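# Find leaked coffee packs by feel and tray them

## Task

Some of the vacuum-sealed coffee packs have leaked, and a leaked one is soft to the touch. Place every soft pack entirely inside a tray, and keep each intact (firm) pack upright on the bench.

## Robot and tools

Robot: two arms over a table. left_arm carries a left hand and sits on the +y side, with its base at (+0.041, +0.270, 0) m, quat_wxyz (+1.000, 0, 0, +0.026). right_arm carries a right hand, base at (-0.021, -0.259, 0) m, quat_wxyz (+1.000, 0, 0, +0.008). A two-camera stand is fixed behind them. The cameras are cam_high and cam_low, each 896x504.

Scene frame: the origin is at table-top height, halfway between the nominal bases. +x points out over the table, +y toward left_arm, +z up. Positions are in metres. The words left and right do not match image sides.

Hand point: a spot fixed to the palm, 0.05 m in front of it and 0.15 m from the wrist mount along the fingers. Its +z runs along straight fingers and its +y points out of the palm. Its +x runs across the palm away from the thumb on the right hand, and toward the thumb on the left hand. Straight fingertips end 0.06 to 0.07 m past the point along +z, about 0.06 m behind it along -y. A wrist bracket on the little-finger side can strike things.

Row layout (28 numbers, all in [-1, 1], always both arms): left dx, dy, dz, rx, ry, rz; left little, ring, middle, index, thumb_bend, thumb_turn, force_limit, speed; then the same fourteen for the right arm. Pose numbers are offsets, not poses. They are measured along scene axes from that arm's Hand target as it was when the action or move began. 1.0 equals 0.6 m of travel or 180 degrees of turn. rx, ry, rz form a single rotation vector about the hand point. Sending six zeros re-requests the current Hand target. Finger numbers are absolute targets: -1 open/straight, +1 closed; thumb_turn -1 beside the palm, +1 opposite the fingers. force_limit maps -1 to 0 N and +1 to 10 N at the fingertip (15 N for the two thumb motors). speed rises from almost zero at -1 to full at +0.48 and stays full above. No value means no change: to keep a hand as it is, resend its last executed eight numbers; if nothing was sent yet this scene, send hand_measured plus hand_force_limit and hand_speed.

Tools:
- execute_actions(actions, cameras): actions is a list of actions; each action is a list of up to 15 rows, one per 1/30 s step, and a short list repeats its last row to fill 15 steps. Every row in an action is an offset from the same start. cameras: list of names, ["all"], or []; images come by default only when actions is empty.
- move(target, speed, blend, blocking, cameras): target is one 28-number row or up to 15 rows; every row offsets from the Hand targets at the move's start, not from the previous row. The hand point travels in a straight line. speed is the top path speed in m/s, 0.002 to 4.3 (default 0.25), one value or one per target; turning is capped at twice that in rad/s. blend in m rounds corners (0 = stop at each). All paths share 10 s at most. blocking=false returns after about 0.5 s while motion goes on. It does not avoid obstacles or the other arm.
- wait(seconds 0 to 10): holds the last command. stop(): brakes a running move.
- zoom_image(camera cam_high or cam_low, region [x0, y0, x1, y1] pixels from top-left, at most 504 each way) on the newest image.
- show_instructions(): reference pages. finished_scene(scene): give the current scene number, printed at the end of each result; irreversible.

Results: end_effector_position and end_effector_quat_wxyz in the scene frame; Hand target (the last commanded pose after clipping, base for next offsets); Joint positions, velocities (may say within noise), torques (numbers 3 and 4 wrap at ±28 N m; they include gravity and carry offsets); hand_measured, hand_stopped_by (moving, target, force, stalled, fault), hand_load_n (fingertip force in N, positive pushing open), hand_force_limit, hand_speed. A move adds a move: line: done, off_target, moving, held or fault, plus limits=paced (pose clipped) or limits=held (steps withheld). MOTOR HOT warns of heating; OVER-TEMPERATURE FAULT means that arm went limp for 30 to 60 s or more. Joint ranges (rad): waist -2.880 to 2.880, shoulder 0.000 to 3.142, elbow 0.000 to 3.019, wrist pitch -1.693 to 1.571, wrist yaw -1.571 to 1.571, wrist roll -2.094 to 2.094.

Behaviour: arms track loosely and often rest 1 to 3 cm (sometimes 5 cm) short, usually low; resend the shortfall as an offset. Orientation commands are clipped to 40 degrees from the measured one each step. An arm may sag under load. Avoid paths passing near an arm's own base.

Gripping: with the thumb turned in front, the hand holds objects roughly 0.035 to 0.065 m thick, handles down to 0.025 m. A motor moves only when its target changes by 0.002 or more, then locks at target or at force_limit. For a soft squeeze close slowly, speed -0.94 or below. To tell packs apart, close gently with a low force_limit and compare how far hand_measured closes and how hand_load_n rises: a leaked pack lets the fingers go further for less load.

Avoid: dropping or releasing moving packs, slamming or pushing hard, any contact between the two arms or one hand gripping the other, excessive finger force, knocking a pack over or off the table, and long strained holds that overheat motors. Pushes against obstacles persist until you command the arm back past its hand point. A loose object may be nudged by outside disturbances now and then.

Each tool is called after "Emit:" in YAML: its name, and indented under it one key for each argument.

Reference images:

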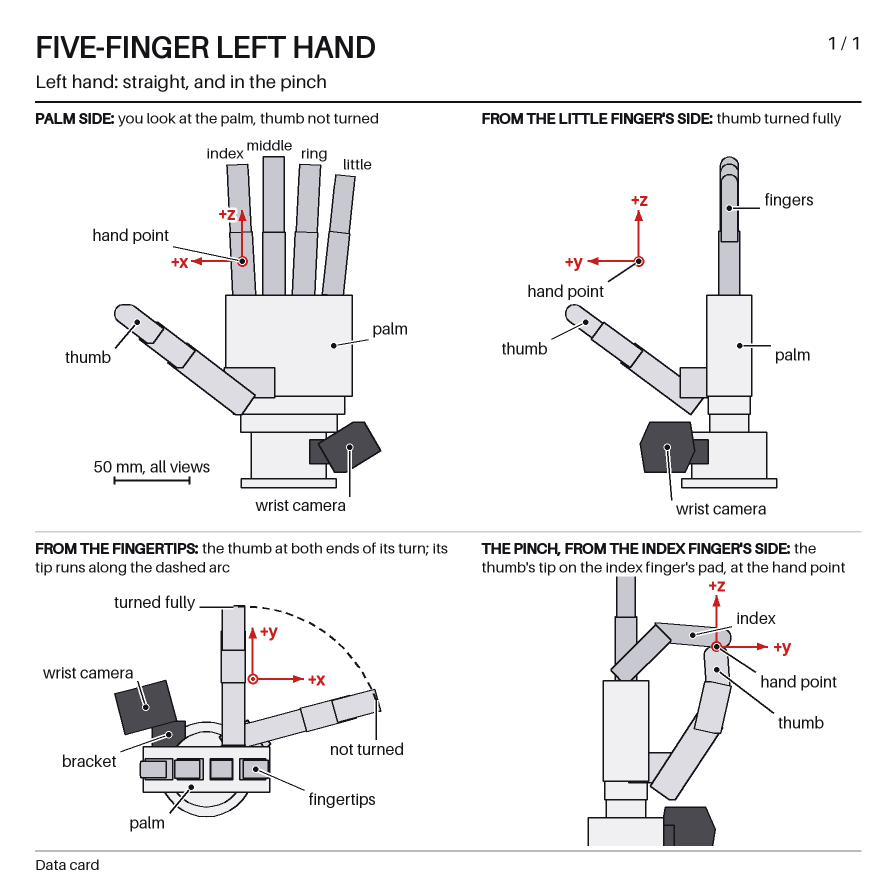

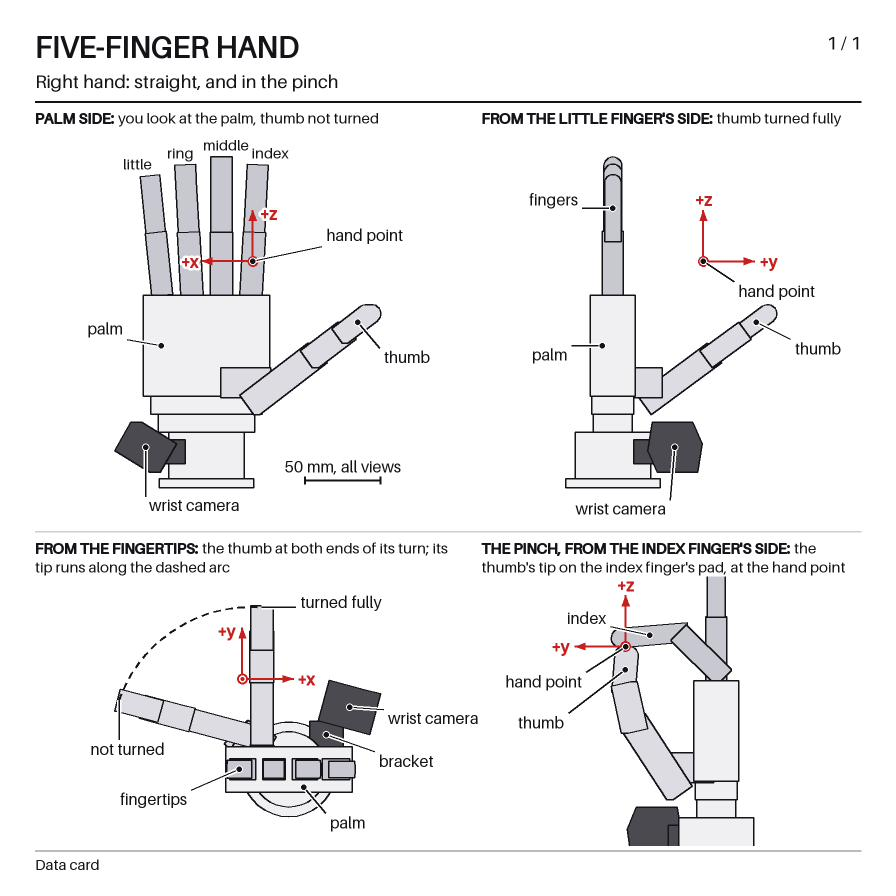

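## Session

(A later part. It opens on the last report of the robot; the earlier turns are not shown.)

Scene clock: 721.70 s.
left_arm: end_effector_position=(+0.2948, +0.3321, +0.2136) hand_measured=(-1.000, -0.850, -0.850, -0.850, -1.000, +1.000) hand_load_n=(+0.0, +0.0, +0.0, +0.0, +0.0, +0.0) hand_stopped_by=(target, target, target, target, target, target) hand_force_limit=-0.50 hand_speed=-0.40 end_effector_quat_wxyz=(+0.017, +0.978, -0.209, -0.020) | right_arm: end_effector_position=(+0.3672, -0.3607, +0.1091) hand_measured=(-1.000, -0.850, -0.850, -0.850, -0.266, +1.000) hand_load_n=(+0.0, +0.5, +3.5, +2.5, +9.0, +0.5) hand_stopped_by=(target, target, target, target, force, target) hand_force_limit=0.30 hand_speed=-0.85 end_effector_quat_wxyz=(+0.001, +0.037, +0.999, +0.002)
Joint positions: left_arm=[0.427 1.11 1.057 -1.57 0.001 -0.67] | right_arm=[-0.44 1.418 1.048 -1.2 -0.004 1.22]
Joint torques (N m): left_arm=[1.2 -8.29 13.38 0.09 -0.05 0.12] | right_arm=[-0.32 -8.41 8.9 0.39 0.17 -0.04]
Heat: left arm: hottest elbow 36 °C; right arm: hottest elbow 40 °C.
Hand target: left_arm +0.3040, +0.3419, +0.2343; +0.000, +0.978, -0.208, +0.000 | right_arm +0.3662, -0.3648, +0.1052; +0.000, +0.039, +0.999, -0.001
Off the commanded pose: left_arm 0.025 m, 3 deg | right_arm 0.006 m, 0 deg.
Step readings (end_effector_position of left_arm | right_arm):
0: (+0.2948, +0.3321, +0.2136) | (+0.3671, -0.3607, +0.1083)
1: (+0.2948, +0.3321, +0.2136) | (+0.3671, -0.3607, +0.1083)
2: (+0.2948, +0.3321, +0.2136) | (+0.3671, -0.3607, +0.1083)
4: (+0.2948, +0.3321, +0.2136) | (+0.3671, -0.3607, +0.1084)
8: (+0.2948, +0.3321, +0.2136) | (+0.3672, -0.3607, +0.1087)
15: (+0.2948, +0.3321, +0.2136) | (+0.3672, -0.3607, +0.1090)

Emit:
move:
  target: [0.0,-0.01,-0.22,0,0,0,-1,-0.85,-0.85,-0.85,-1,1,-0.5,-0.4, 0,0,0,0,0,0,-1,-0.85,-0.85,-0.85,0.6,1,0.3,-0.85]
  speed: 0.15
  cameras: ["cam_high","cam_low"]

Emit:
execute_actions:
  actions:
    - [[0,0,0,0,0,0,-1,-0.85,-0.85,-0.85,0.5,1,-0.7,-0.75, 0,0,0,0,0,0,-1,-0.85,-0.85,-0.85,0.6,1,0.3,-0.85]]

Emit:
execute_actions:
  actions:
    - [[0,0,0,0,0,0,-1,-0.85,-0.85,-0.85,0.55,1,-0.2,-0.85, 0,0,0,0,0,0,-1,-0.85,-0.85,-0.85,0.6,1,0.3,-0.85]]

Emit:
execute_actions:
  actions:
    - [[0,0,0,0,0,0,-1,-0.85,-0.85,-0.85,0.6,1,0.3,-0.85, 0,0,0,0,0,0,-1,-0.85,-0.85,-0.85,0.6,1,0.3,-0.85]]
  cameras: ["cam_high"]

Scene clock: 732.90 s.
left_arm: end_effector_position=(+0.3050, +0.3374, +0.1084) hand_measured=(-1.000, -0.850, -0.850, -0.850, -1.000, +1.000) hand_load_n=(+0.0, +0.0, +0.0, +0.0, +0.0, +0.0) hand_stopped_by=(target, target, target, target, target, target) hand_force_limit=-0.50 hand_speed=-0.40 end_effector_quat_wxyz=(-0.003, +0.978, -0.209, +0.005) | right_arm: end_effector_position=(+0.3672, -0.3607, +0.1091) hand_measured=(-1.000, -0.850, -0.850, -0.850, -0.266, +1.000) hand_load_n=(+0.0, +0.0, +4.0, +3.0, +8.5, +0.5) hand_stopped_by=(target, target, target, target, force, target) hand_force_limit=0.30 hand_speed=-0.85 end_effector_quat_wxyz=(+0.001, +0.037, +0.999, +0.002)
Joint positions: left_arm=[0.427 1.153 0.813 -1.22 0.001 -0.67] | right_arm=[-0.44 1.418 1.048 -1.2 -0.004 1.22]
Joint torques (N m): left_arm=[-0.32 -7.41 7.2 1.02 -0.03 -0.03] | right_arm=[-0.32 -8.47 8.91 0.35 0.17 -0.05]
Heat: left arm: hottest elbow 36 °C; right arm: hottest elbow 39 °C.
Hand target: left_arm +0.3040, +0.3358, +0.1022; +0.000, +0.978, -0.208, +0.000 | right_arm +0.3662, -0.3648, +0.1052; +0.000, +0.039, +0.999, -0.001
Off the commanded pose: left_arm 0.006 m, 1 deg | right_arm 0.006 m, 0 deg.
move: done

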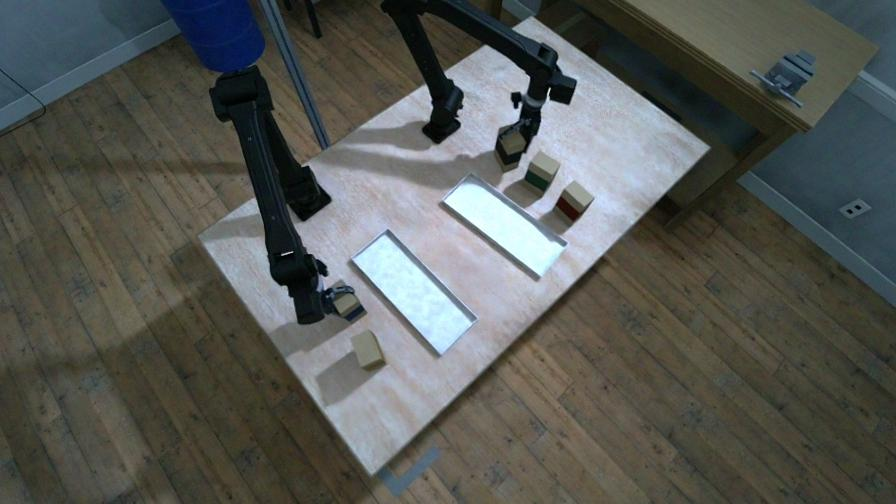

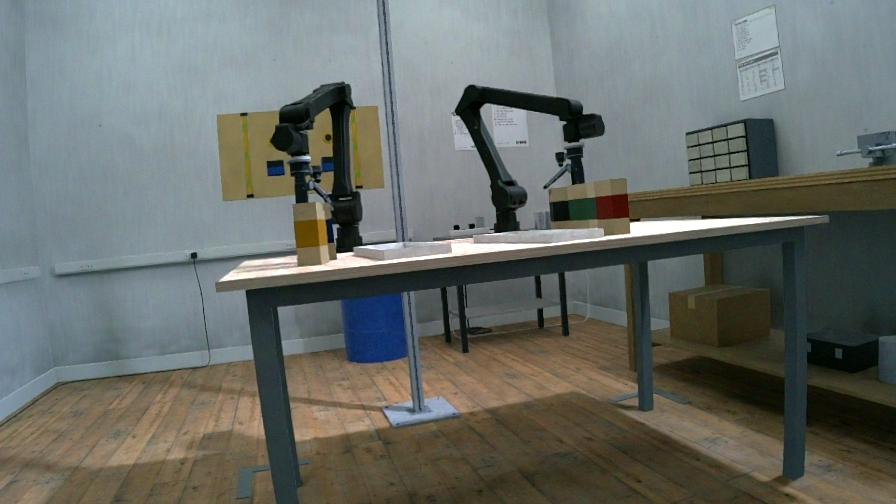

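Scene clock: 733.83 s.
left_arm: end_effector_position=(+0.3052, +0.3371, +0.1085) hand_measured=(-1.000, -0.850, -0.850, -0.850, -0.766, +1.000) hand_load_n=(+0.0, +0.0, +0.0, +0.0, +1.0, +0.5) hand_stopped_by=(target, target, target, target, force, target) hand_force_limit=-0.70 hand_speed=-0.75 end_effector_quat_wxyz=(-0.003, +0.978, -0.209, +0.005) | right_arm: end_effector_position=(+0.3672, -0.3607, +0.1091) hand_measured=(-1.000, -0.850, -0.850, -0.850, -0.266, +1.000) hand_load_n=(+0.0, +0.5, +3.5, +3.0, +8.5, +0.5) hand_stopped_by=(target, target, target, target, force, target) hand_force_limit=0.30 hand_speed=-0.85 end_effector_quat_wxyz=(+0.001, +0.037, +0.999, +0.002)
Joint positions: left_arm=[0.427 1.153 0.813 -1.22 0.002 -0.67] | right_arm=[-0.44 1.418 1.048 -1.2 -0.004 1.22]
Joint torques (N m): left_arm=[-0.38 -7 7.36 1.01 -0.09 -0.02] | right_arm=[-0.44 -8.29 8.85 0.38 0.17 -0.05]
Heat: left arm: hottest elbow 36 °C; right arm: hottest elbow 39 °C.
Hand target: left_arm +0.3040, +0.3358, +0.1022; +0.000, +0.978, -0.208, +0.000 | right_arm +0.3662, -0.3648, +0.1052; +0.000, +0.039, +0.999, -0.001
Off the commanded pose: left_arm 0.007 m, 1 deg | right_arm 0.006 m, 0 deg.
Step readings (end_effector_position of left_arm | right_arm):
0: (+0.3050, +0.3374, +0.1084) | (+0.3672, -0.3607, +0.1091)
1: (+0.3050, +0.3374, +0.1084) | (+0.3672, -0.3607, +0.1091)
2: (+0.3050, +0.3374, +0.1084) | (+0.3672, -0.3607, +0.1091)
4: (+0.3050, +0.3374, +0.1084) | (+0.3672, -0.3607, +0.1091)
8: (+0.3050, +0.3374, +0.1084) | (+0.3672, -0.3607, +0.1091)
15: (+0.3050, +0.3374, +0.1084) | (+0.3672, -0.3607, +0.1091)

Scene clock: 736.07 s.
left_arm: end_effector_position=(+0.3053, +0.3369, +0.1086) hand_measured=(-1.000, -0.850, -0.850, -0.850, -0.342, +1.000) hand_load_n=(+0.0, +0.0, +1.0, +0.0, +6.5, +1.5) hand_stopped_by=(target, target, target, target, force, target) hand_force_limit=-0.20 hand_speed=-0.85 end_effector_quat_wxyz=(-0.002, +0.978, -0.209, +0.005) | right_arm: end_effector_position=(+0.3672, -0.3607, +0.1091) hand_measured=(-1.000, -0.850, -0.850, -0.850, -0.266, +1.000) hand_load_n=(+0.0, +0.5, +3.5, +2.5, +8.5, +0.5) hand_stopped_by=(target, target, target, target, force, target) hand_force_limit=0.30 hand_speed=-0.85 end_effector_quat_wxyz=(+0.001, +0.037, +0.999, +0.002)
Joint positions: left_arm=[0.427 1.153 0.813 -1.22 0.004 -0.67] | right_arm=[-0.44 1.418 1.048 -1.2 -0.004 1.22]
Joint torques (N m): left_arm=[-0.32 -7.06 7.32 1.05 -0.15 -0.02] | right_arm=[-0.38 -8.35 8.87 0.4 0.17 -0.05]
Heat: left arm: hottest elbow 36 °C; right arm: hottest elbow 39 °C.
Hand target: left_arm +0.3040, +0.3358, +0.1022; +0.000, +0.978, -0.208, +0.000 | right_arm +0.3662, -0.3648, +0.1052; +0.000, +0.039, +0.999, -0.001
Off the commanded pose: left_arm 0.007 m, 1 deg | right_arm 0.006 m, 0 deg.
Step readings (end_effector_position of left_arm | right_arm):
0: (+0.3052, +0.3371, +0.1085) | (+0.3672, -0.3607, +0.1091)
1: (+0.3052, +0.3371, +0.1085) | (+0.3672, -0.3607, +0.1091)
2: (+0.3052, +0.3371, +0.1085) | (+0.3672, -0.3607, +0.1091)
4: (+0.3052, +0.3371, +0.1085) | (+0.3672, -0.3607, +0.1091)
8: (+0.3053, +0.3369, +0.1086) | (+0.3672, -0.3607, +0.1091)
15: (+0.3053, +0.3369, +0.1086) | (+0.3672, -0.3607, +0.1091)

Scene clock: 736.77 s.
left_arm: end_effector_position=(+0.3053, +0.3369, +0.1086) hand_measured=(-1.000, -0.850, -0.850, -0.850, -0.320, +1.000) hand_load_n=(+0.0, +0.0, +2.0, +0.5, +9.5, +2.0) hand_stopped_by=(target, target, target, target, force, target) hand_force_limit=0.30 hand_speed=-0.85 end_effector_quat_wxyz=(-0.002, +0.978, -0.209, +0.005) | right_arm: end_effector_position=(+0.3672, -0.3607, +0.1091) hand_measured=(-1.000, -0.850, -0.850, -0.850, -0.266, +1.000) hand_load_n=(+0.0, +0.5, +4.0, +3.0, +8.5, +0.5) hand_stopped_by=(target, target, target, target, force, target) hand_force_limit=0.30 hand_speed=-0.85 end_effector_quat_wxyz=(+0.001, +0.037, +0.999, +0.002)
Joint positions: left_arm=[0.427 1.153 0.813 -1.22 0.004 -0.67] | right_arm=[-0.44 1.418 1.048 -1.2 -0.004 1.22]
Joint torques (N m): left_arm=[-0.38 -7.06 7.31 1.01 -0.15 -0.02] | right_arm=[-0.38 -8.41 8.87 0.4 0.17 -0.04]
Heat: left arm: hottest elbow 36 °C; right arm: hottest elbow 39 °C.
Hand target: left_arm +0.3040, +0.3358, +0.1022; +0.000, +0.978, -0.208, +0.000 | right_arm +0.3662, -0.3648, +0.1052; +0.000, +0.039, +0.999, -0.001
Off the commanded pose: left_arm 0.007 m, 1 deg | right_arm 0.006 m, 0 deg.
Step readings (end_effector_position of left_arm | right_arm):
0: (+0.3053, +0.3369, +0.1086) | (+0.3672, -0.3607, +0.1091)
1: (+0.3053, +0.3369, +0.1086) | (+0.3672, -0.3607, +0.1091)
2: (+0.3053, +0.3369, +0.1086) | (+0.3672, -0.3607, +0.1091)
4: (+0.3053, +0.3369, +0.1086) | (+0.3672, -0.3607, +0.1091)
8: (+0.3053, +0.3369, +0.1086) | (+0.3672, -0.3607, +0.1091)
15: (+0.3053, +0.3369, +0.1086) | (+0.3672, -0.3607, +0.1091)
Images, in order (width x height): cam_high 896x504.

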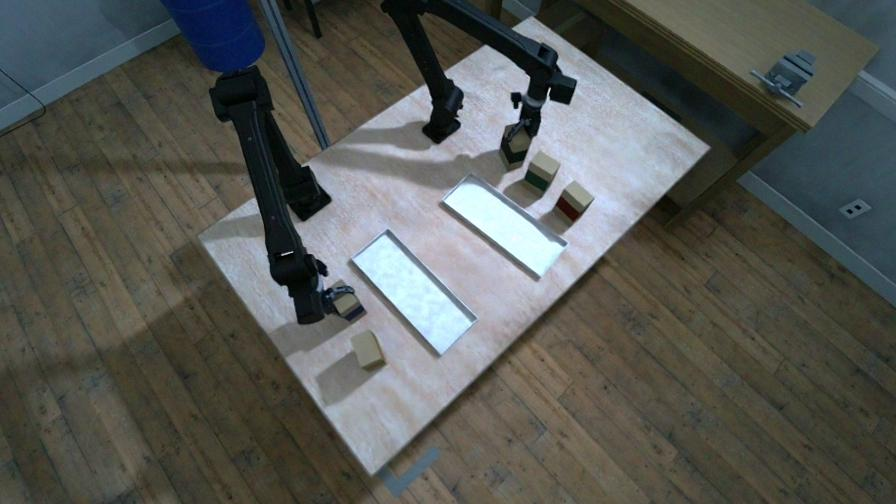

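Emit:
move:
  target:
    - [0.0,0.01,0.2,0,0,0,-1,-0.85,-0.85,-0.85,-1,1,-0.5,-0.4, 0,0,0.2,0,0,0,-1,-0.85,-0.85,-0.85,0.6,1,0.3,-0.85]
    - [0.0,0.01,0.2,0,0,0,-1,-0.85,-0.85,-0.85,-1,1,-0.5,-0.4, -0.033,0.277,0.2,0,0,0,-1,-0.85,-0.85,-0.85,0.6,1,0.3,-0.85]
  speed: 0.15
  blend: [0.01,0]
  cameras: ["cam_high","cam_low"]

Emit:
zoom_image:
  camera: "cam_high"
  region: [310, 200, 460, 350]

Emit:
zoom_image:
  camera: "cam_low"
  region: [260, 130, 410, 280]

Scene clock: 756.70 s.
left_arm: end_effector_position=(+0.2939, +0.3314, +0.2028) hand_measured=(-1.000, -0.850, -0.850, -0.850, -1.000, +1.000) hand_load_n=(+0.0, +0.0, +0.0, +0.0, -0.5, +0.0) hand_stopped_by=(target, target, target, target, target, target) hand_force_limit=-0.50 hand_speed=-0.40 end_effector_quat_wxyz=(+0.016, +0.978, -0.209, -0.018) | right_arm: end_effector_position=(+0.3517, -0.2010, +0.2244) hand_measured=(-1.000, -0.850, -0.850, -0.850, -0.264, +1.000) hand_load_n=(+0.0, +0.0, +0.0, +0.0, +0.0, +0.0) hand_stopped_by=(target, target, target, target, force, target) hand_force_limit=0.30 hand_speed=-0.85 end_effector_quat_wxyz=(+0.002, +0.039, +0.999, +0.001)
Joint positions: left_arm=[0.427 1.105 1.026 -1.539 0.002 -0.67] | right_arm=[-0.014 1.218 1.174 -1.523 -0.001 1.65]
Joint torques (N m): left_arm=[1.2 -7.71 13.39 0.12 -0.08 0.12] | right_arm=[0.91 -7.59 9.36 -0.28 0.08 0.08]
Heat: left arm: hottest elbow 36 °C; right arm: hottest elbow 39 °C.
Hand target: left_arm +0.3040, +0.3418, +0.2223; +0.000, +0.978, -0.208, +0.000 | right_arm +0.3462, -0.1985, +0.2251; +0.000, +0.039, +0.999, -0.001
Off the commanded pose: left_arm 0.024 m, 3 deg | right_arm 0.006 m, 0 deg.
move: off_target (left_arm)

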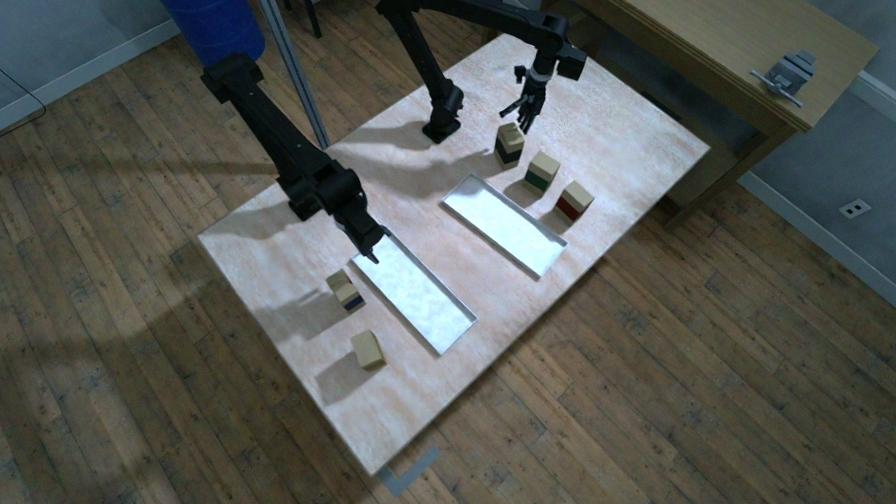

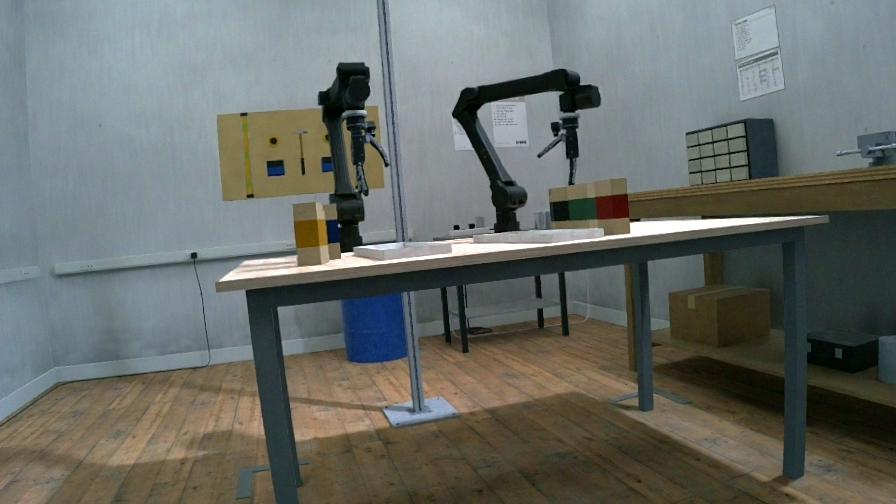

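Scaled by 3.360 from the camera's 896x504 image, which has a finer 1280x720 frame.

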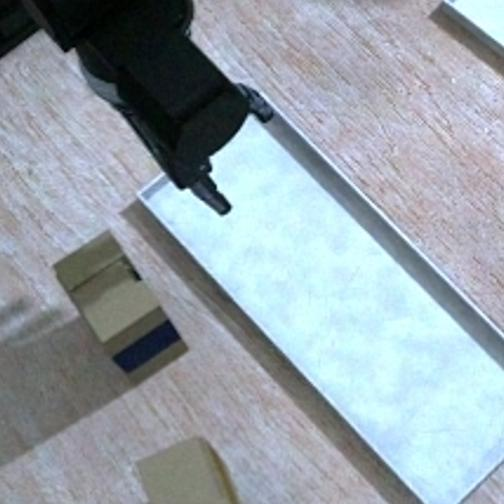

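Scaled by 3.360 from the camera's 896x504 image, which has a finer 1280x720 frame.

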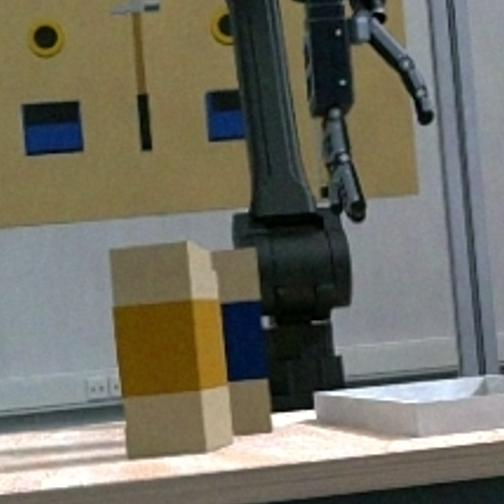

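Emit:
zoom_image:
  camera: "cam_high"
  region: [320, 250, 400, 380]

Emit:
zoom_image:
  camera: "cam_low"
  region: [280, 190, 360, 270]

Scaled by 3.877 from the camera's 896x504 image, which has a finer 1280x720 frame.

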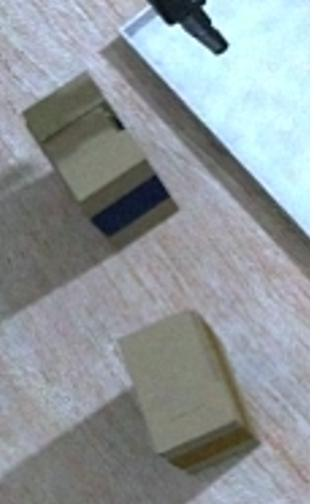

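Scaled by 6.300 from the camera's 896x504 image, which has a finer 1280x720 frame.

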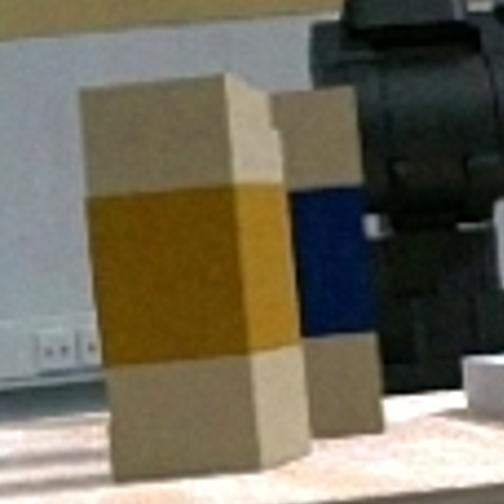

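Emit:
move:
  target:
    - [0.0,0.0,0.0,0,0,0,-1,-0.85,-0.85,-0.85,-1,1,-0.5,-0.4, 0.27,-0.341,0.0,0,0,-0.071,-1,-0.85,-0.85,-0.85,-1,1,0,-0.2]
    - [0.0,0.0,0.0,0,0,0,-1,-0.85,-0.85,-0.85,-1,1,-0.5,-0.4, 0.27,-0.341,-0.2035,0,0,-0.071,-1,-0.85,-0.85,-0.85,-1,1,0,-0.2]
  speed: [0.3,0.15]
  blend: [0.01,0]
  cameras: ["cam_high","cam_low"]

Emit:
zoom_image:
  camera: "cam_high"
  region: [310, 290, 410, 390]

Emit:
execute_actions:
  actions:
    - [[0,0,0,0,0,0,-1,-0.85,-0.85,-0.85,-1,1,-0.5,-0.4, 0,0,0,0,0,0,-1,-0.85,-0.85,-0.85,0.5,1,-0.7,-0.7]]

Emit:
execute_actions:
  actions:
    - [[0,0,0,0,0,0,-1,-0.85,-0.85,-0.85,-1,1,-0.5,-0.4, 0,0,0,0,0,0,-1,-0.85,-0.85,-0.85,0.6,1,0.7,-0.8]]
  cameras: ["cam_high","cam_low"]

Emit:
zoom_image:
  camera: "cam_low"
  region: [260, 160, 380, 280]

Scene clock: 820.30 s.
left_arm: end_effector_position=(+0.2939, +0.3314, +0.2028) hand_measured=(-1.000, -0.850, -0.850, -0.850, -1.000, +1.000) hand_load_n=(+0.0, +0.0, +0.0, +0.0, +0.0, +0.0) hand_stopped_by=(target, target, target, target, target, target) hand_force_limit=-0.50 hand_speed=-0.40 end_effector_quat_wxyz=(+0.016, +0.978, -0.209, -0.018) | right_arm: end_effector_position=(+0.5072, -0.4040, +0.1030) hand_measured=(-1.000, -0.850, -0.850, -0.850, -1.000, +1.000) hand_load_n=(+0.0, +0.0, +0.0, +0.0, +0.0, +0.0) hand_stopped_by=(target, target, target, target, target, target) hand_force_limit=0.00 hand_speed=-0.20 end_effector_quat_wxyz=(-0.004, +0.154, +0.988, +0.000)
Joint positions: left_arm=[0.427 1.105 1.026 -1.539 0.002 -0.67] | right_arm=[-0.395 1.753 1.436 -1.262 0.003 1.501]
Joint torques (N m): left_arm=[1.14 -7.71 13.41 0.1 -0.08 0.13] | right_arm=[0.26 -14.04 9.16 0.36 -0.07 -0.08]
Heat: left arm: hottest elbow 41 °C; right arm: hottest elbow 42 °C.
Hand target: left_arm +0.3040, +0.3418, +0.2223; +0.000, +0.978, -0.208, +0.000 | right_arm +0.5084, -0.4031, +0.1033; +0.000, +0.150, +0.989, +0.000
Off the commanded pose: left_arm 0.024 m, 3 deg | right_arm 0.001 m, 1 deg.
move: off_target (left_arm)

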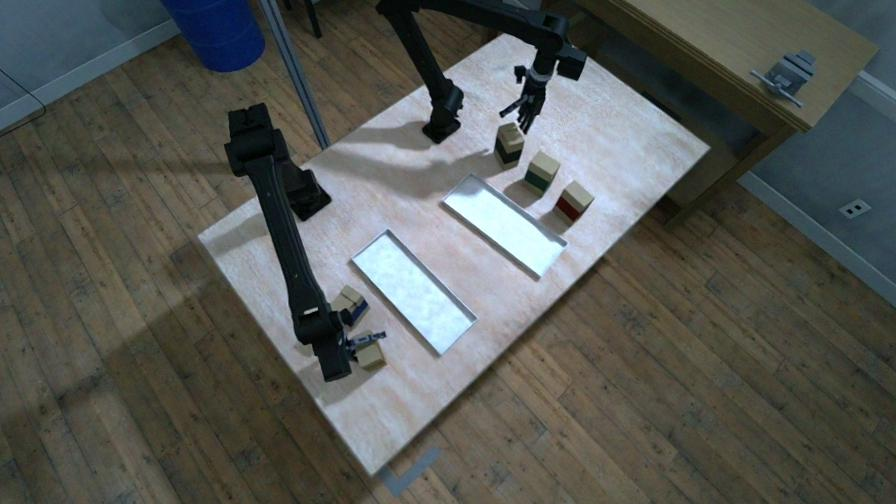

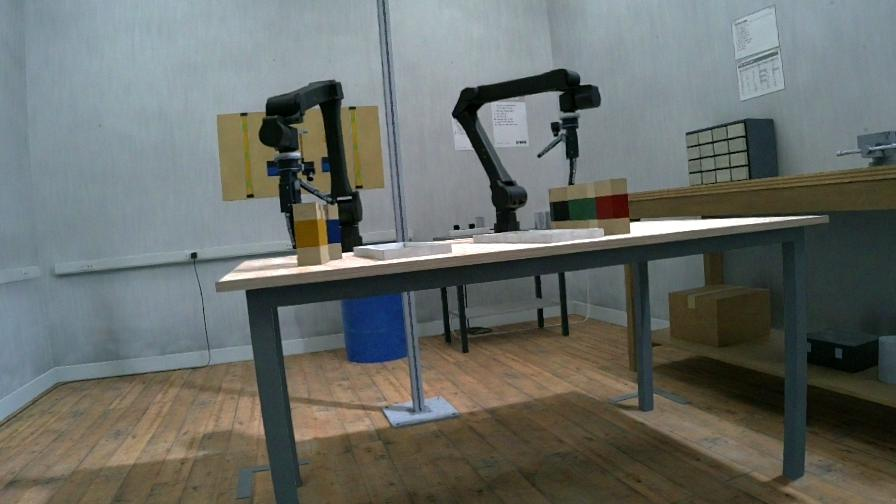

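Scaled by 5.040 from the camera's 896x504 image, which has a finer 1280x720 frame.

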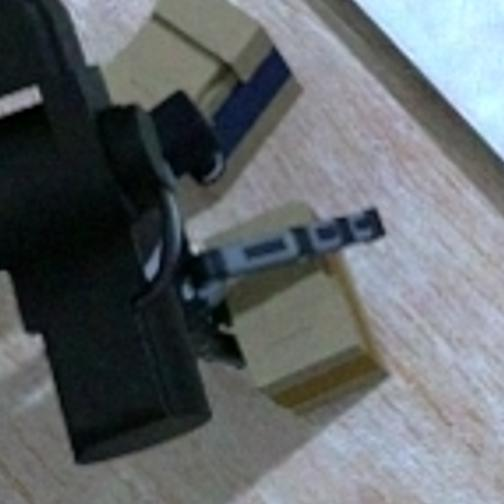

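Scene clock: 821.60 s.
left_arm: end_effector_position=(+0.2939, +0.3314, +0.2028) hand_measured=(-1.000, -0.850, -0.850, -0.850, -1.000, +1.000) hand_load_n=(+0.0, +0.0, +0.0, +0.0, +0.0, +0.0) hand_stopped_by=(target, target, target, target, target, target) hand_force_limit=-0.50 hand_speed=-0.40 end_effector_quat_wxyz=(+0.016, +0.978, -0.209, -0.018) | right_arm: end_effector_position=(+0.5081, -0.4015, +0.1039) hand_measured=(-1.000, -0.850, -0.850, -0.850, -0.560, +1.000) hand_load_n=(+0.0, +0.0, +0.0, +0.0, +1.5, +0.0) hand_stopped_by=(target, target, target, target, force, target) hand_force_limit=-0.70 hand_speed=-0.70 end_effector_quat_wxyz=(-0.003, +0.152, +0.988, +0.004)
Joint positions: left_arm=[0.427 1.105 1.026 -1.539 0.002 -0.67] | right_arm=[-0.394 1.753 1.436 -1.262 -0.007 1.498]
Joint torques (N m): left_arm=[1.14 -7.71 13.39 0.12 -0.09 0.13] | right_arm=[0.21 -13.98 9.13 0.39 0.3 -0.06]
Heat: left arm: hottest elbow 42 °C; right arm: hottest elbow 42 °C.
Hand target: left_arm +0.3040, +0.3418, +0.2223; +0.000, +0.978, -0.208, +0.000 | right_arm +0.5084, -0.4031, +0.1032; +0.000, +0.150, +0.989, -0.001
Off the commanded pose: left_arm 0.024 m, 3 deg | right_arm 0.002 m, 1 deg.
Step readings (end_effector_position of left_arm | right_arm):
0: (+0.2939, +0.3314, +0.2028) | (+0.5072, -0.4040, +0.1030)
1: (+0.2939, +0.3314, +0.2028) | (+0.5072, -0.4040, +0.1030)
2: (+0.2939, +0.3314, +0.2028) | (+0.5072, -0.4040, +0.1030)
4: (+0.2939, +0.3314, +0.2028) | (+0.5072, -0.4040, +0.1030)
8: (+0.2939, +0.3314, +0.2028) | (+0.5072, -0.4040, +0.1030)
15: (+0.2939, +0.3314, +0.2028) | (+0.5072, -0.4040, +0.1030)

Scene clock: 822.73 s.
left_arm: end_effector_position=(+0.2939, +0.3314, +0.2028) hand_measured=(-1.000, -0.850, -0.850, -0.850, -1.000, +1.000) hand_load_n=(+0.0, +0.5, +0.0, +0.0, -0.5, +0.0) hand_stopped_by=(target, target, target, target, target, target) hand_force_limit=-0.50 hand_speed=-0.40 end_effector_quat_wxyz=(+0.016, +0.978, -0.209, -0.018) | right_arm: end_effector_position=(+0.5080, -0.4019, +0.1055) hand_measured=(-1.000, -0.850, -0.850, -0.850, -0.322, +1.000) hand_load_n=(+0.0, +0.0, +6.5, +0.5, +12.0, +2.0) hand_stopped_by=(target, target, target, target, force, target) hand_force_limit=0.70 hand_speed=-0.80 end_effector_quat_wxyz=(-0.001, +0.152, +0.988, +0.003)
Joint positions: left_arm=[0.427 1.105 1.026 -1.539 0.002 -0.67] | right_arm=[-0.394 1.749 1.436 -1.262 -0.005 1.497]
Joint torques (N m): left_arm=[1.14 -7.71 13.39 0.12 -0.08 0.12] | right_arm=[0.15 -13.68 9.17 0.36 0.22 -0.05]
Heat: left arm: hottest elbow 42 °C; right arm: hottest elbow 41 °C.
Hand target: left_arm +0.3040, +0.3418, +0.2223; +0.000, +0.978, -0.208, +0.000 | right_arm +0.5084, -0.4032, +0.1033; +0.000, +0.150, +0.989, -0.001
Off the commanded pose: left_arm 0.024 m, 3 deg | right_arm 0.003 m, 0 deg.
Step readings (end_effector_position of left_arm | right_arm):
0: (+0.2939, +0.3314, +0.2028) | (+0.5081, -0.4015, +0.1039)
1: (+0.2939, +0.3314, +0.2028) | (+0.5081, -0.4015, +0.1039)
2: (+0.2939, +0.3314, +0.2028) | (+0.5081, -0.4015, +0.1039)
4: (+0.2939, +0.3314, +0.2028) | (+0.5081, -0.4015, +0.1039)
8: (+0.2939, +0.3314, +0.2028) | (+0.5080, -0.4016, +0.1038)
15: (+0.2939, +0.3314, +0.2028) | (+0.5079, -0.4020, +0.1039)

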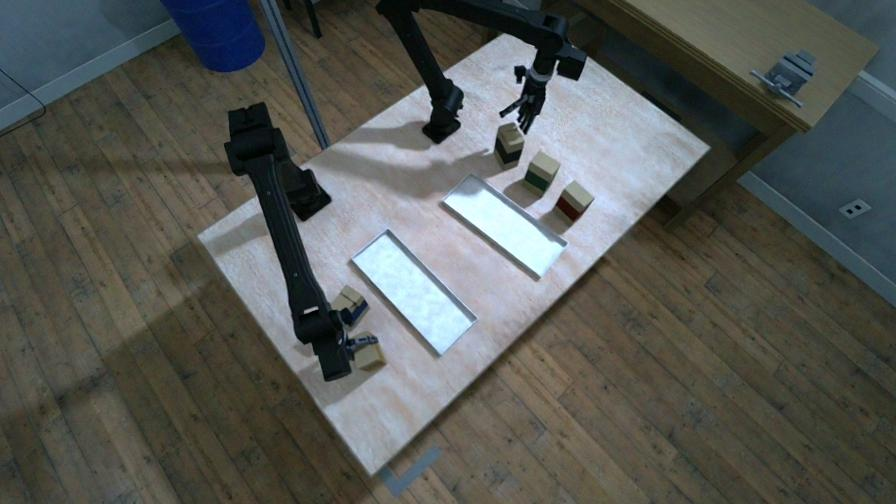

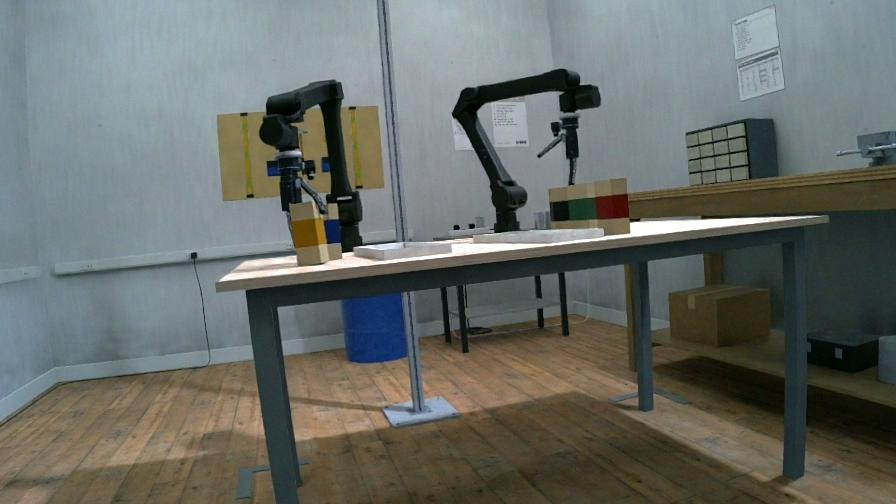

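Scaled by 4.200 from the camera's 896x504 image, which has a finer 1280x720 frame.

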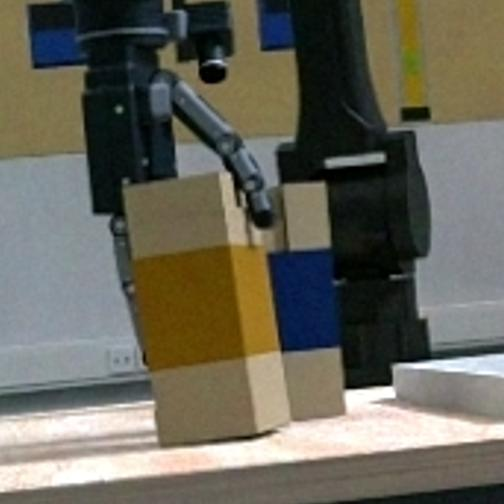

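Emit:
move:
  target: [0.0,0.0,0.0,0,0,0,-1,-0.85,-0.85,-0.85,-1,1,-0.5,-0.4, 0,0.0,0.1,0,0,0,-1,-0.85,-0.85,-0.85,0.6,1,0.7,-0.8]
  speed: 0.1
  cameras: ["cam_high","cam_low"]

Emit:
zoom_image:
  camera: "cam_low"
  region: [260, 140, 380, 260]

Scene clock: 833.67 s.
left_arm: end_effector_position=(+0.2939, +0.3314, +0.2028) hand_measured=(-1.000, -0.850, -0.850, -0.850, -1.000, +1.000) hand_load_n=(+0.0, +0.0, +0.0, +0.0, +0.0, +0.0) hand_stopped_by=(target, target, target, target, target, target) hand_force_limit=-0.50 hand_speed=-0.40 end_effector_quat_wxyz=(+0.016, +0.978, -0.209, -0.018) | right_arm: end_effector_position=(+0.4810, -0.3925, +0.1144) hand_measured=(-1.000, -0.850, -0.850, -0.850, -0.322, +1.000) hand_load_n=(+0.0, +0.0, +1.5, +0.0, +7.0, +1.0) hand_stopped_by=(target, target, target, target, force, target) hand_force_limit=0.70 hand_speed=-0.80 end_effector_quat_wxyz=(-0.052, +0.152, +0.987, +0.011)
Joint positions: left_arm=[0.427 1.105 1.026 -1.539 0.002 -0.67] | right_arm=[-0.394 1.739 1.45 -1.389 0.002 1.497]
Joint torques (N m): left_arm=[1.14 -7.77 13.42 0.13 -0.08 0.13] | right_arm=[0.21 -16.21 16.57 -0.47 -0.02 -0.06]
Heat: left arm: hottest elbow 42 °C; right arm: hottest elbow 41 °C.
Hand target: left_arm +0.3040, +0.3418, +0.2223; +0.000, +0.978, -0.208, +0.000 | right_arm +0.5084, -0.4032, +0.1633; +0.000, +0.150, +0.989, -0.001
Off the commanded pose: left_arm 0.024 m, 3 deg | right_arm 0.057 m, 6 deg.
move: off_target (left_arm, right_arm)

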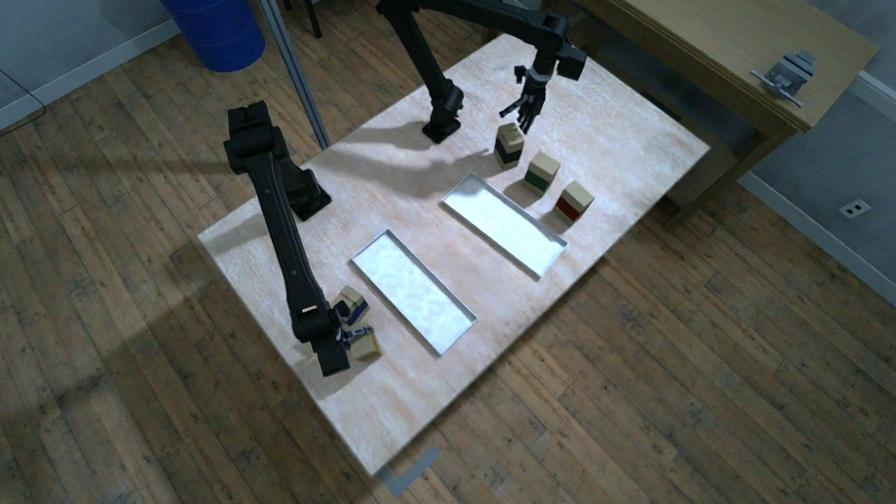

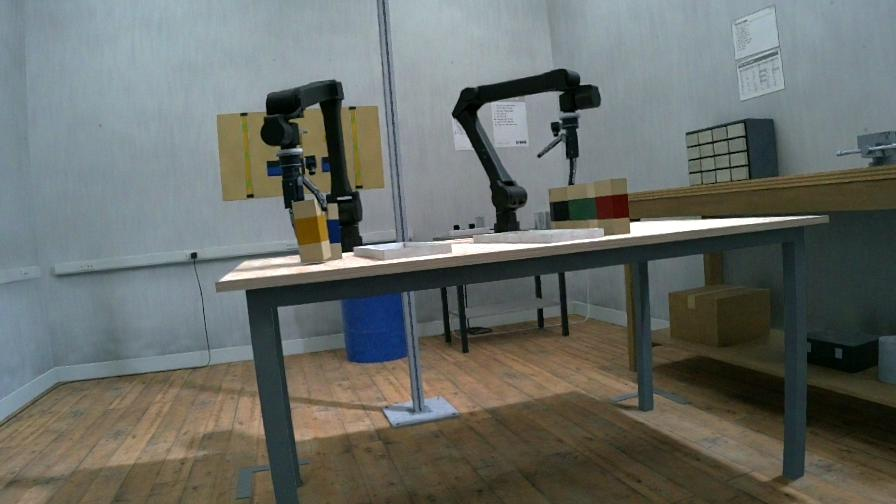

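Scaled by 4.200 from the camera's 896x504 image, which has a finer 1280x720 frame.

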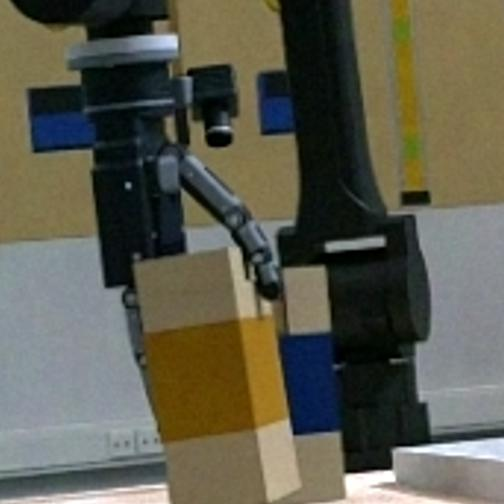

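Emit:
move:
  target: [0.0,0.0,0.0,0,0,0,-1,-0.85,-0.85,-0.85,-1,1,-0.5,-0.4, 0.02,0.0,0.12,0,0,0,-1,-0.85,-0.85,-0.85,0.6,1,0.7,-0.8]
  speed: 0.1
  cameras: ["cam_high","cam_low"]

Emit:
zoom_image:
  camera: "cam_low"
  region: [260, 140, 380, 260]

Scene clock: 839.27 s.
left_arm: end_effector_position=(+0.2939, +0.3314, +0.2028) hand_measured=(-1.000, -0.850, -0.850, -0.850, -1.000, +1.000) hand_load_n=(+0.0, +0.0, +0.0, +0.0, +0.0, +0.0) hand_stopped_by=(target, target, target, target, target, target) hand_force_limit=-0.50 hand_speed=-0.40 end_effector_quat_wxyz=(+0.016, +0.978, -0.209, -0.018) | right_arm: end_effector_position=(+0.4970, -0.3989, +0.1966) hand_measured=(-1.000, -0.850, -0.850, -0.850, -0.322, +1.000) hand_load_n=(+0.0, +0.0, +1.0, +0.0, +7.0, +1.0) hand_stopped_by=(target, target, target, target, force, target) hand_force_limit=0.70 hand_speed=-0.80 end_effector_quat_wxyz=(-0.041, +0.152, +0.987, +0.009)
Joint positions: left_arm=[0.427 1.105 1.026 -1.539 0.002 -0.67] | right_arm=[-0.394 1.729 1.657 -1.583 0.002 1.497]
Joint torques (N m): left_arm=[1.2 -7.65 13.42 0.13 -0.09 0.13] | right_arm=[0.73 -14.39 17.33 -0.43 -0.06 0.04]
Heat: left arm: hottest elbow 42 °C; right arm: hottest elbow 43 °C.
Hand target: left_arm +0.3040, +0.3418, +0.2223; +0.000, +0.978, -0.208, +0.000 | right_arm +0.5204, -0.4032, +0.2352; +0.000, +0.150, +0.989, +0.000
Off the commanded pose: left_arm 0.024 m, 3 deg | right_arm 0.045 m, 5 deg.
move: off_target (left_arm, right_arm)

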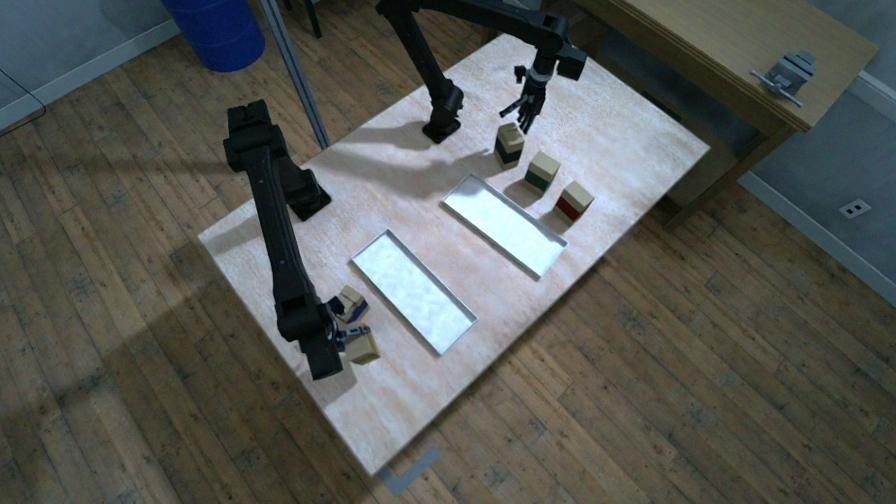

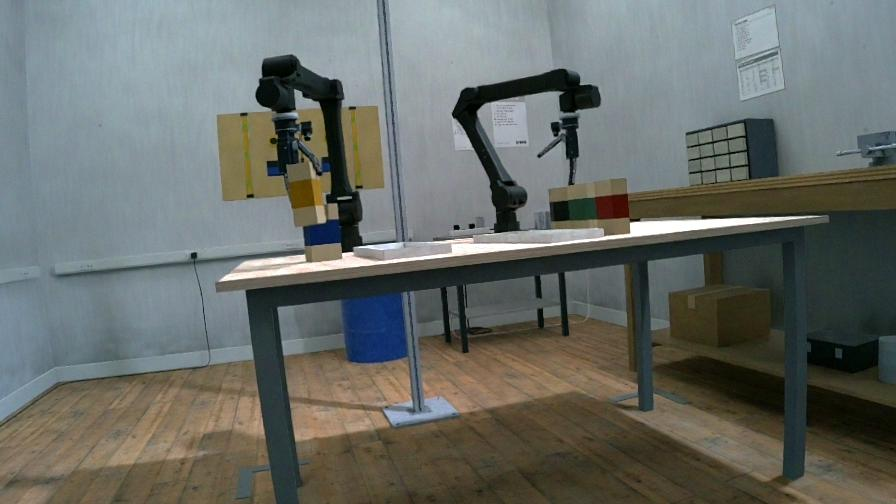

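Scaled by 4.200 from the camera's 896x504 image, which has a finer 1280x720 frame.

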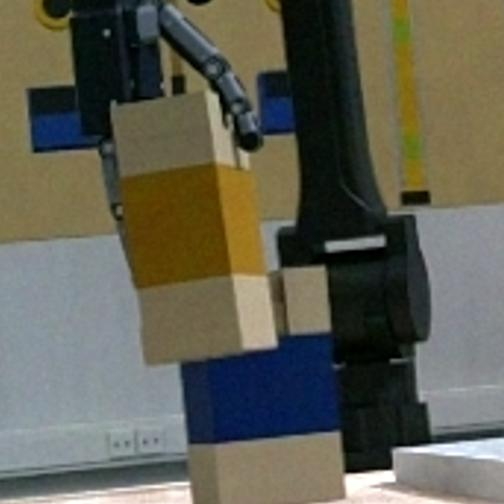

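Emit:
move:
  target: [0.0,0.0,0.0,0,0,0,-1,-0.85,-0.85,-0.85,-1,1,-0.5,-0.4, 0.005,0.358,0.0,0,0,0.096,-1,-0.85,-0.85,-0.85,0.6,1,0.7,-0.8]
  speed: 0.15
  cameras: ["cam_high","cam_low"]

Emit:
zoom_image:
  camera: "cam_high"
  region: [340, 220, 490, 370]

Emit:
zoom_image:
  camera: "cam_low"
  region: [320, 140, 470, 290]

Scene clock: 847.13 s.
left_arm: end_effector_position=(+0.2939, +0.3314, +0.2028) hand_measured=(-1.000, -0.850, -0.850, -0.850, -1.000, +1.000) hand_load_n=(+0.0, +0.0, +0.0, +0.0, +0.0, +0.0) hand_stopped_by=(target, target, target, target, target, target) hand_force_limit=-0.50 hand_speed=-0.40 end_effector_quat_wxyz=(+0.016, +0.978, -0.209, -0.018) | right_arm: end_effector_position=(+0.5140, -0.1879, +0.2095) hand_measured=(-1.000, -0.850, -0.850, -0.850, -0.322, +1.000) hand_load_n=(+0.0, +0.0, +1.5, +0.0, +7.0, +1.0) hand_stopped_by=(target, target, target, target, force, target) hand_force_limit=0.70 hand_speed=-0.80 end_effector_quat_wxyz=(-0.029, -0.005, +1.000, -0.001)
Joint positions: left_arm=[0.427 1.105 1.026 -1.539 0.002 -0.67] | right_arm=[0.007 1.703 1.657 -1.583 0.001 1.584]
Joint torques (N m): left_arm=[1.2 -7.77 13.42 0.1 -0.08 0.13] | right_arm=[-0.09 -15.27 12.86 0.02 -0.02 0.06]
Heat: left arm: hottest elbow 42 °C; right arm: hottest elbow 47 °C.
Hand target: left_arm +0.3040, +0.3418, +0.2223; +0.000, +0.978, -0.208, +0.000 | right_arm +0.5234, -0.1883, +0.2352; +0.000, +0.000, +1.000, +0.000
Off the commanded pose: left_arm 0.024 m, 3 deg | right_arm 0.027 m, 3 deg.
move: off_target (left_arm, right_arm)

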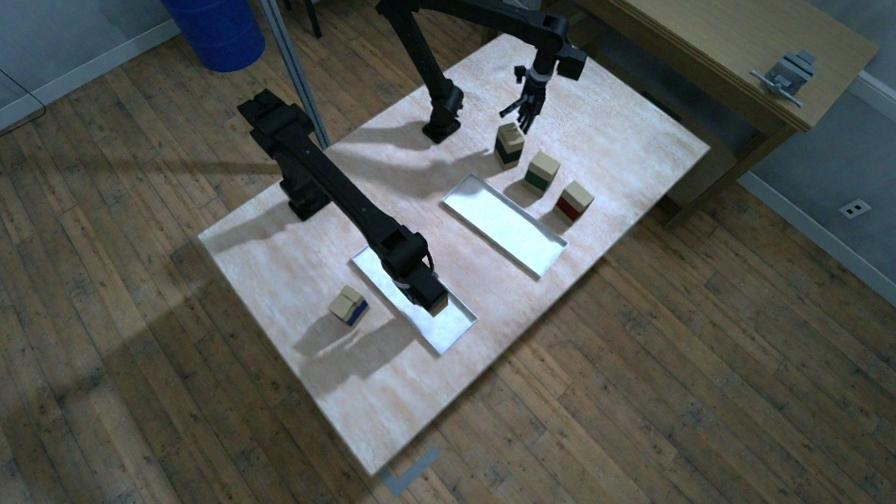

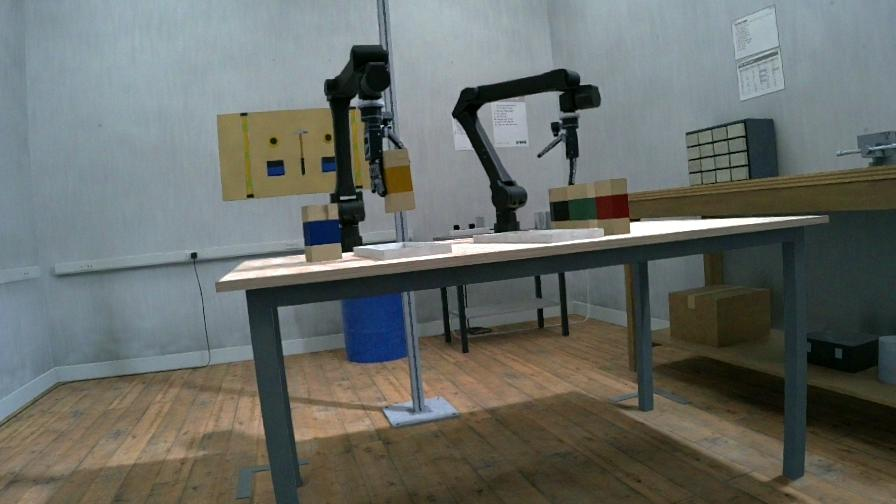

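Scaled by 3.360 from the camera's 896x504 image, which has a finer 1280x720 frame.

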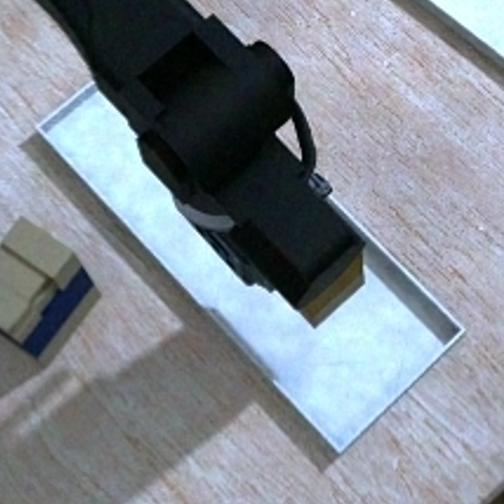

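Scaled by 3.360 from the camera's 896x504 image, which has a finer 1280x720 frame.

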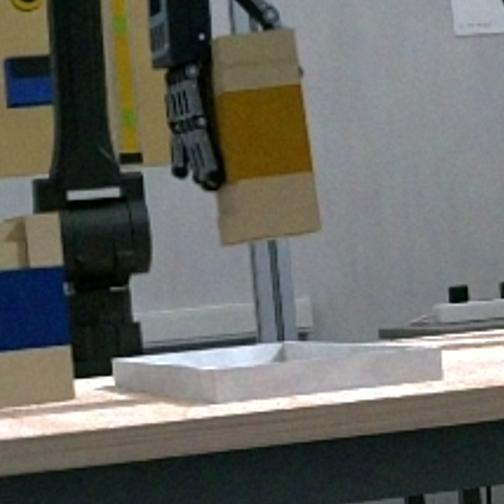

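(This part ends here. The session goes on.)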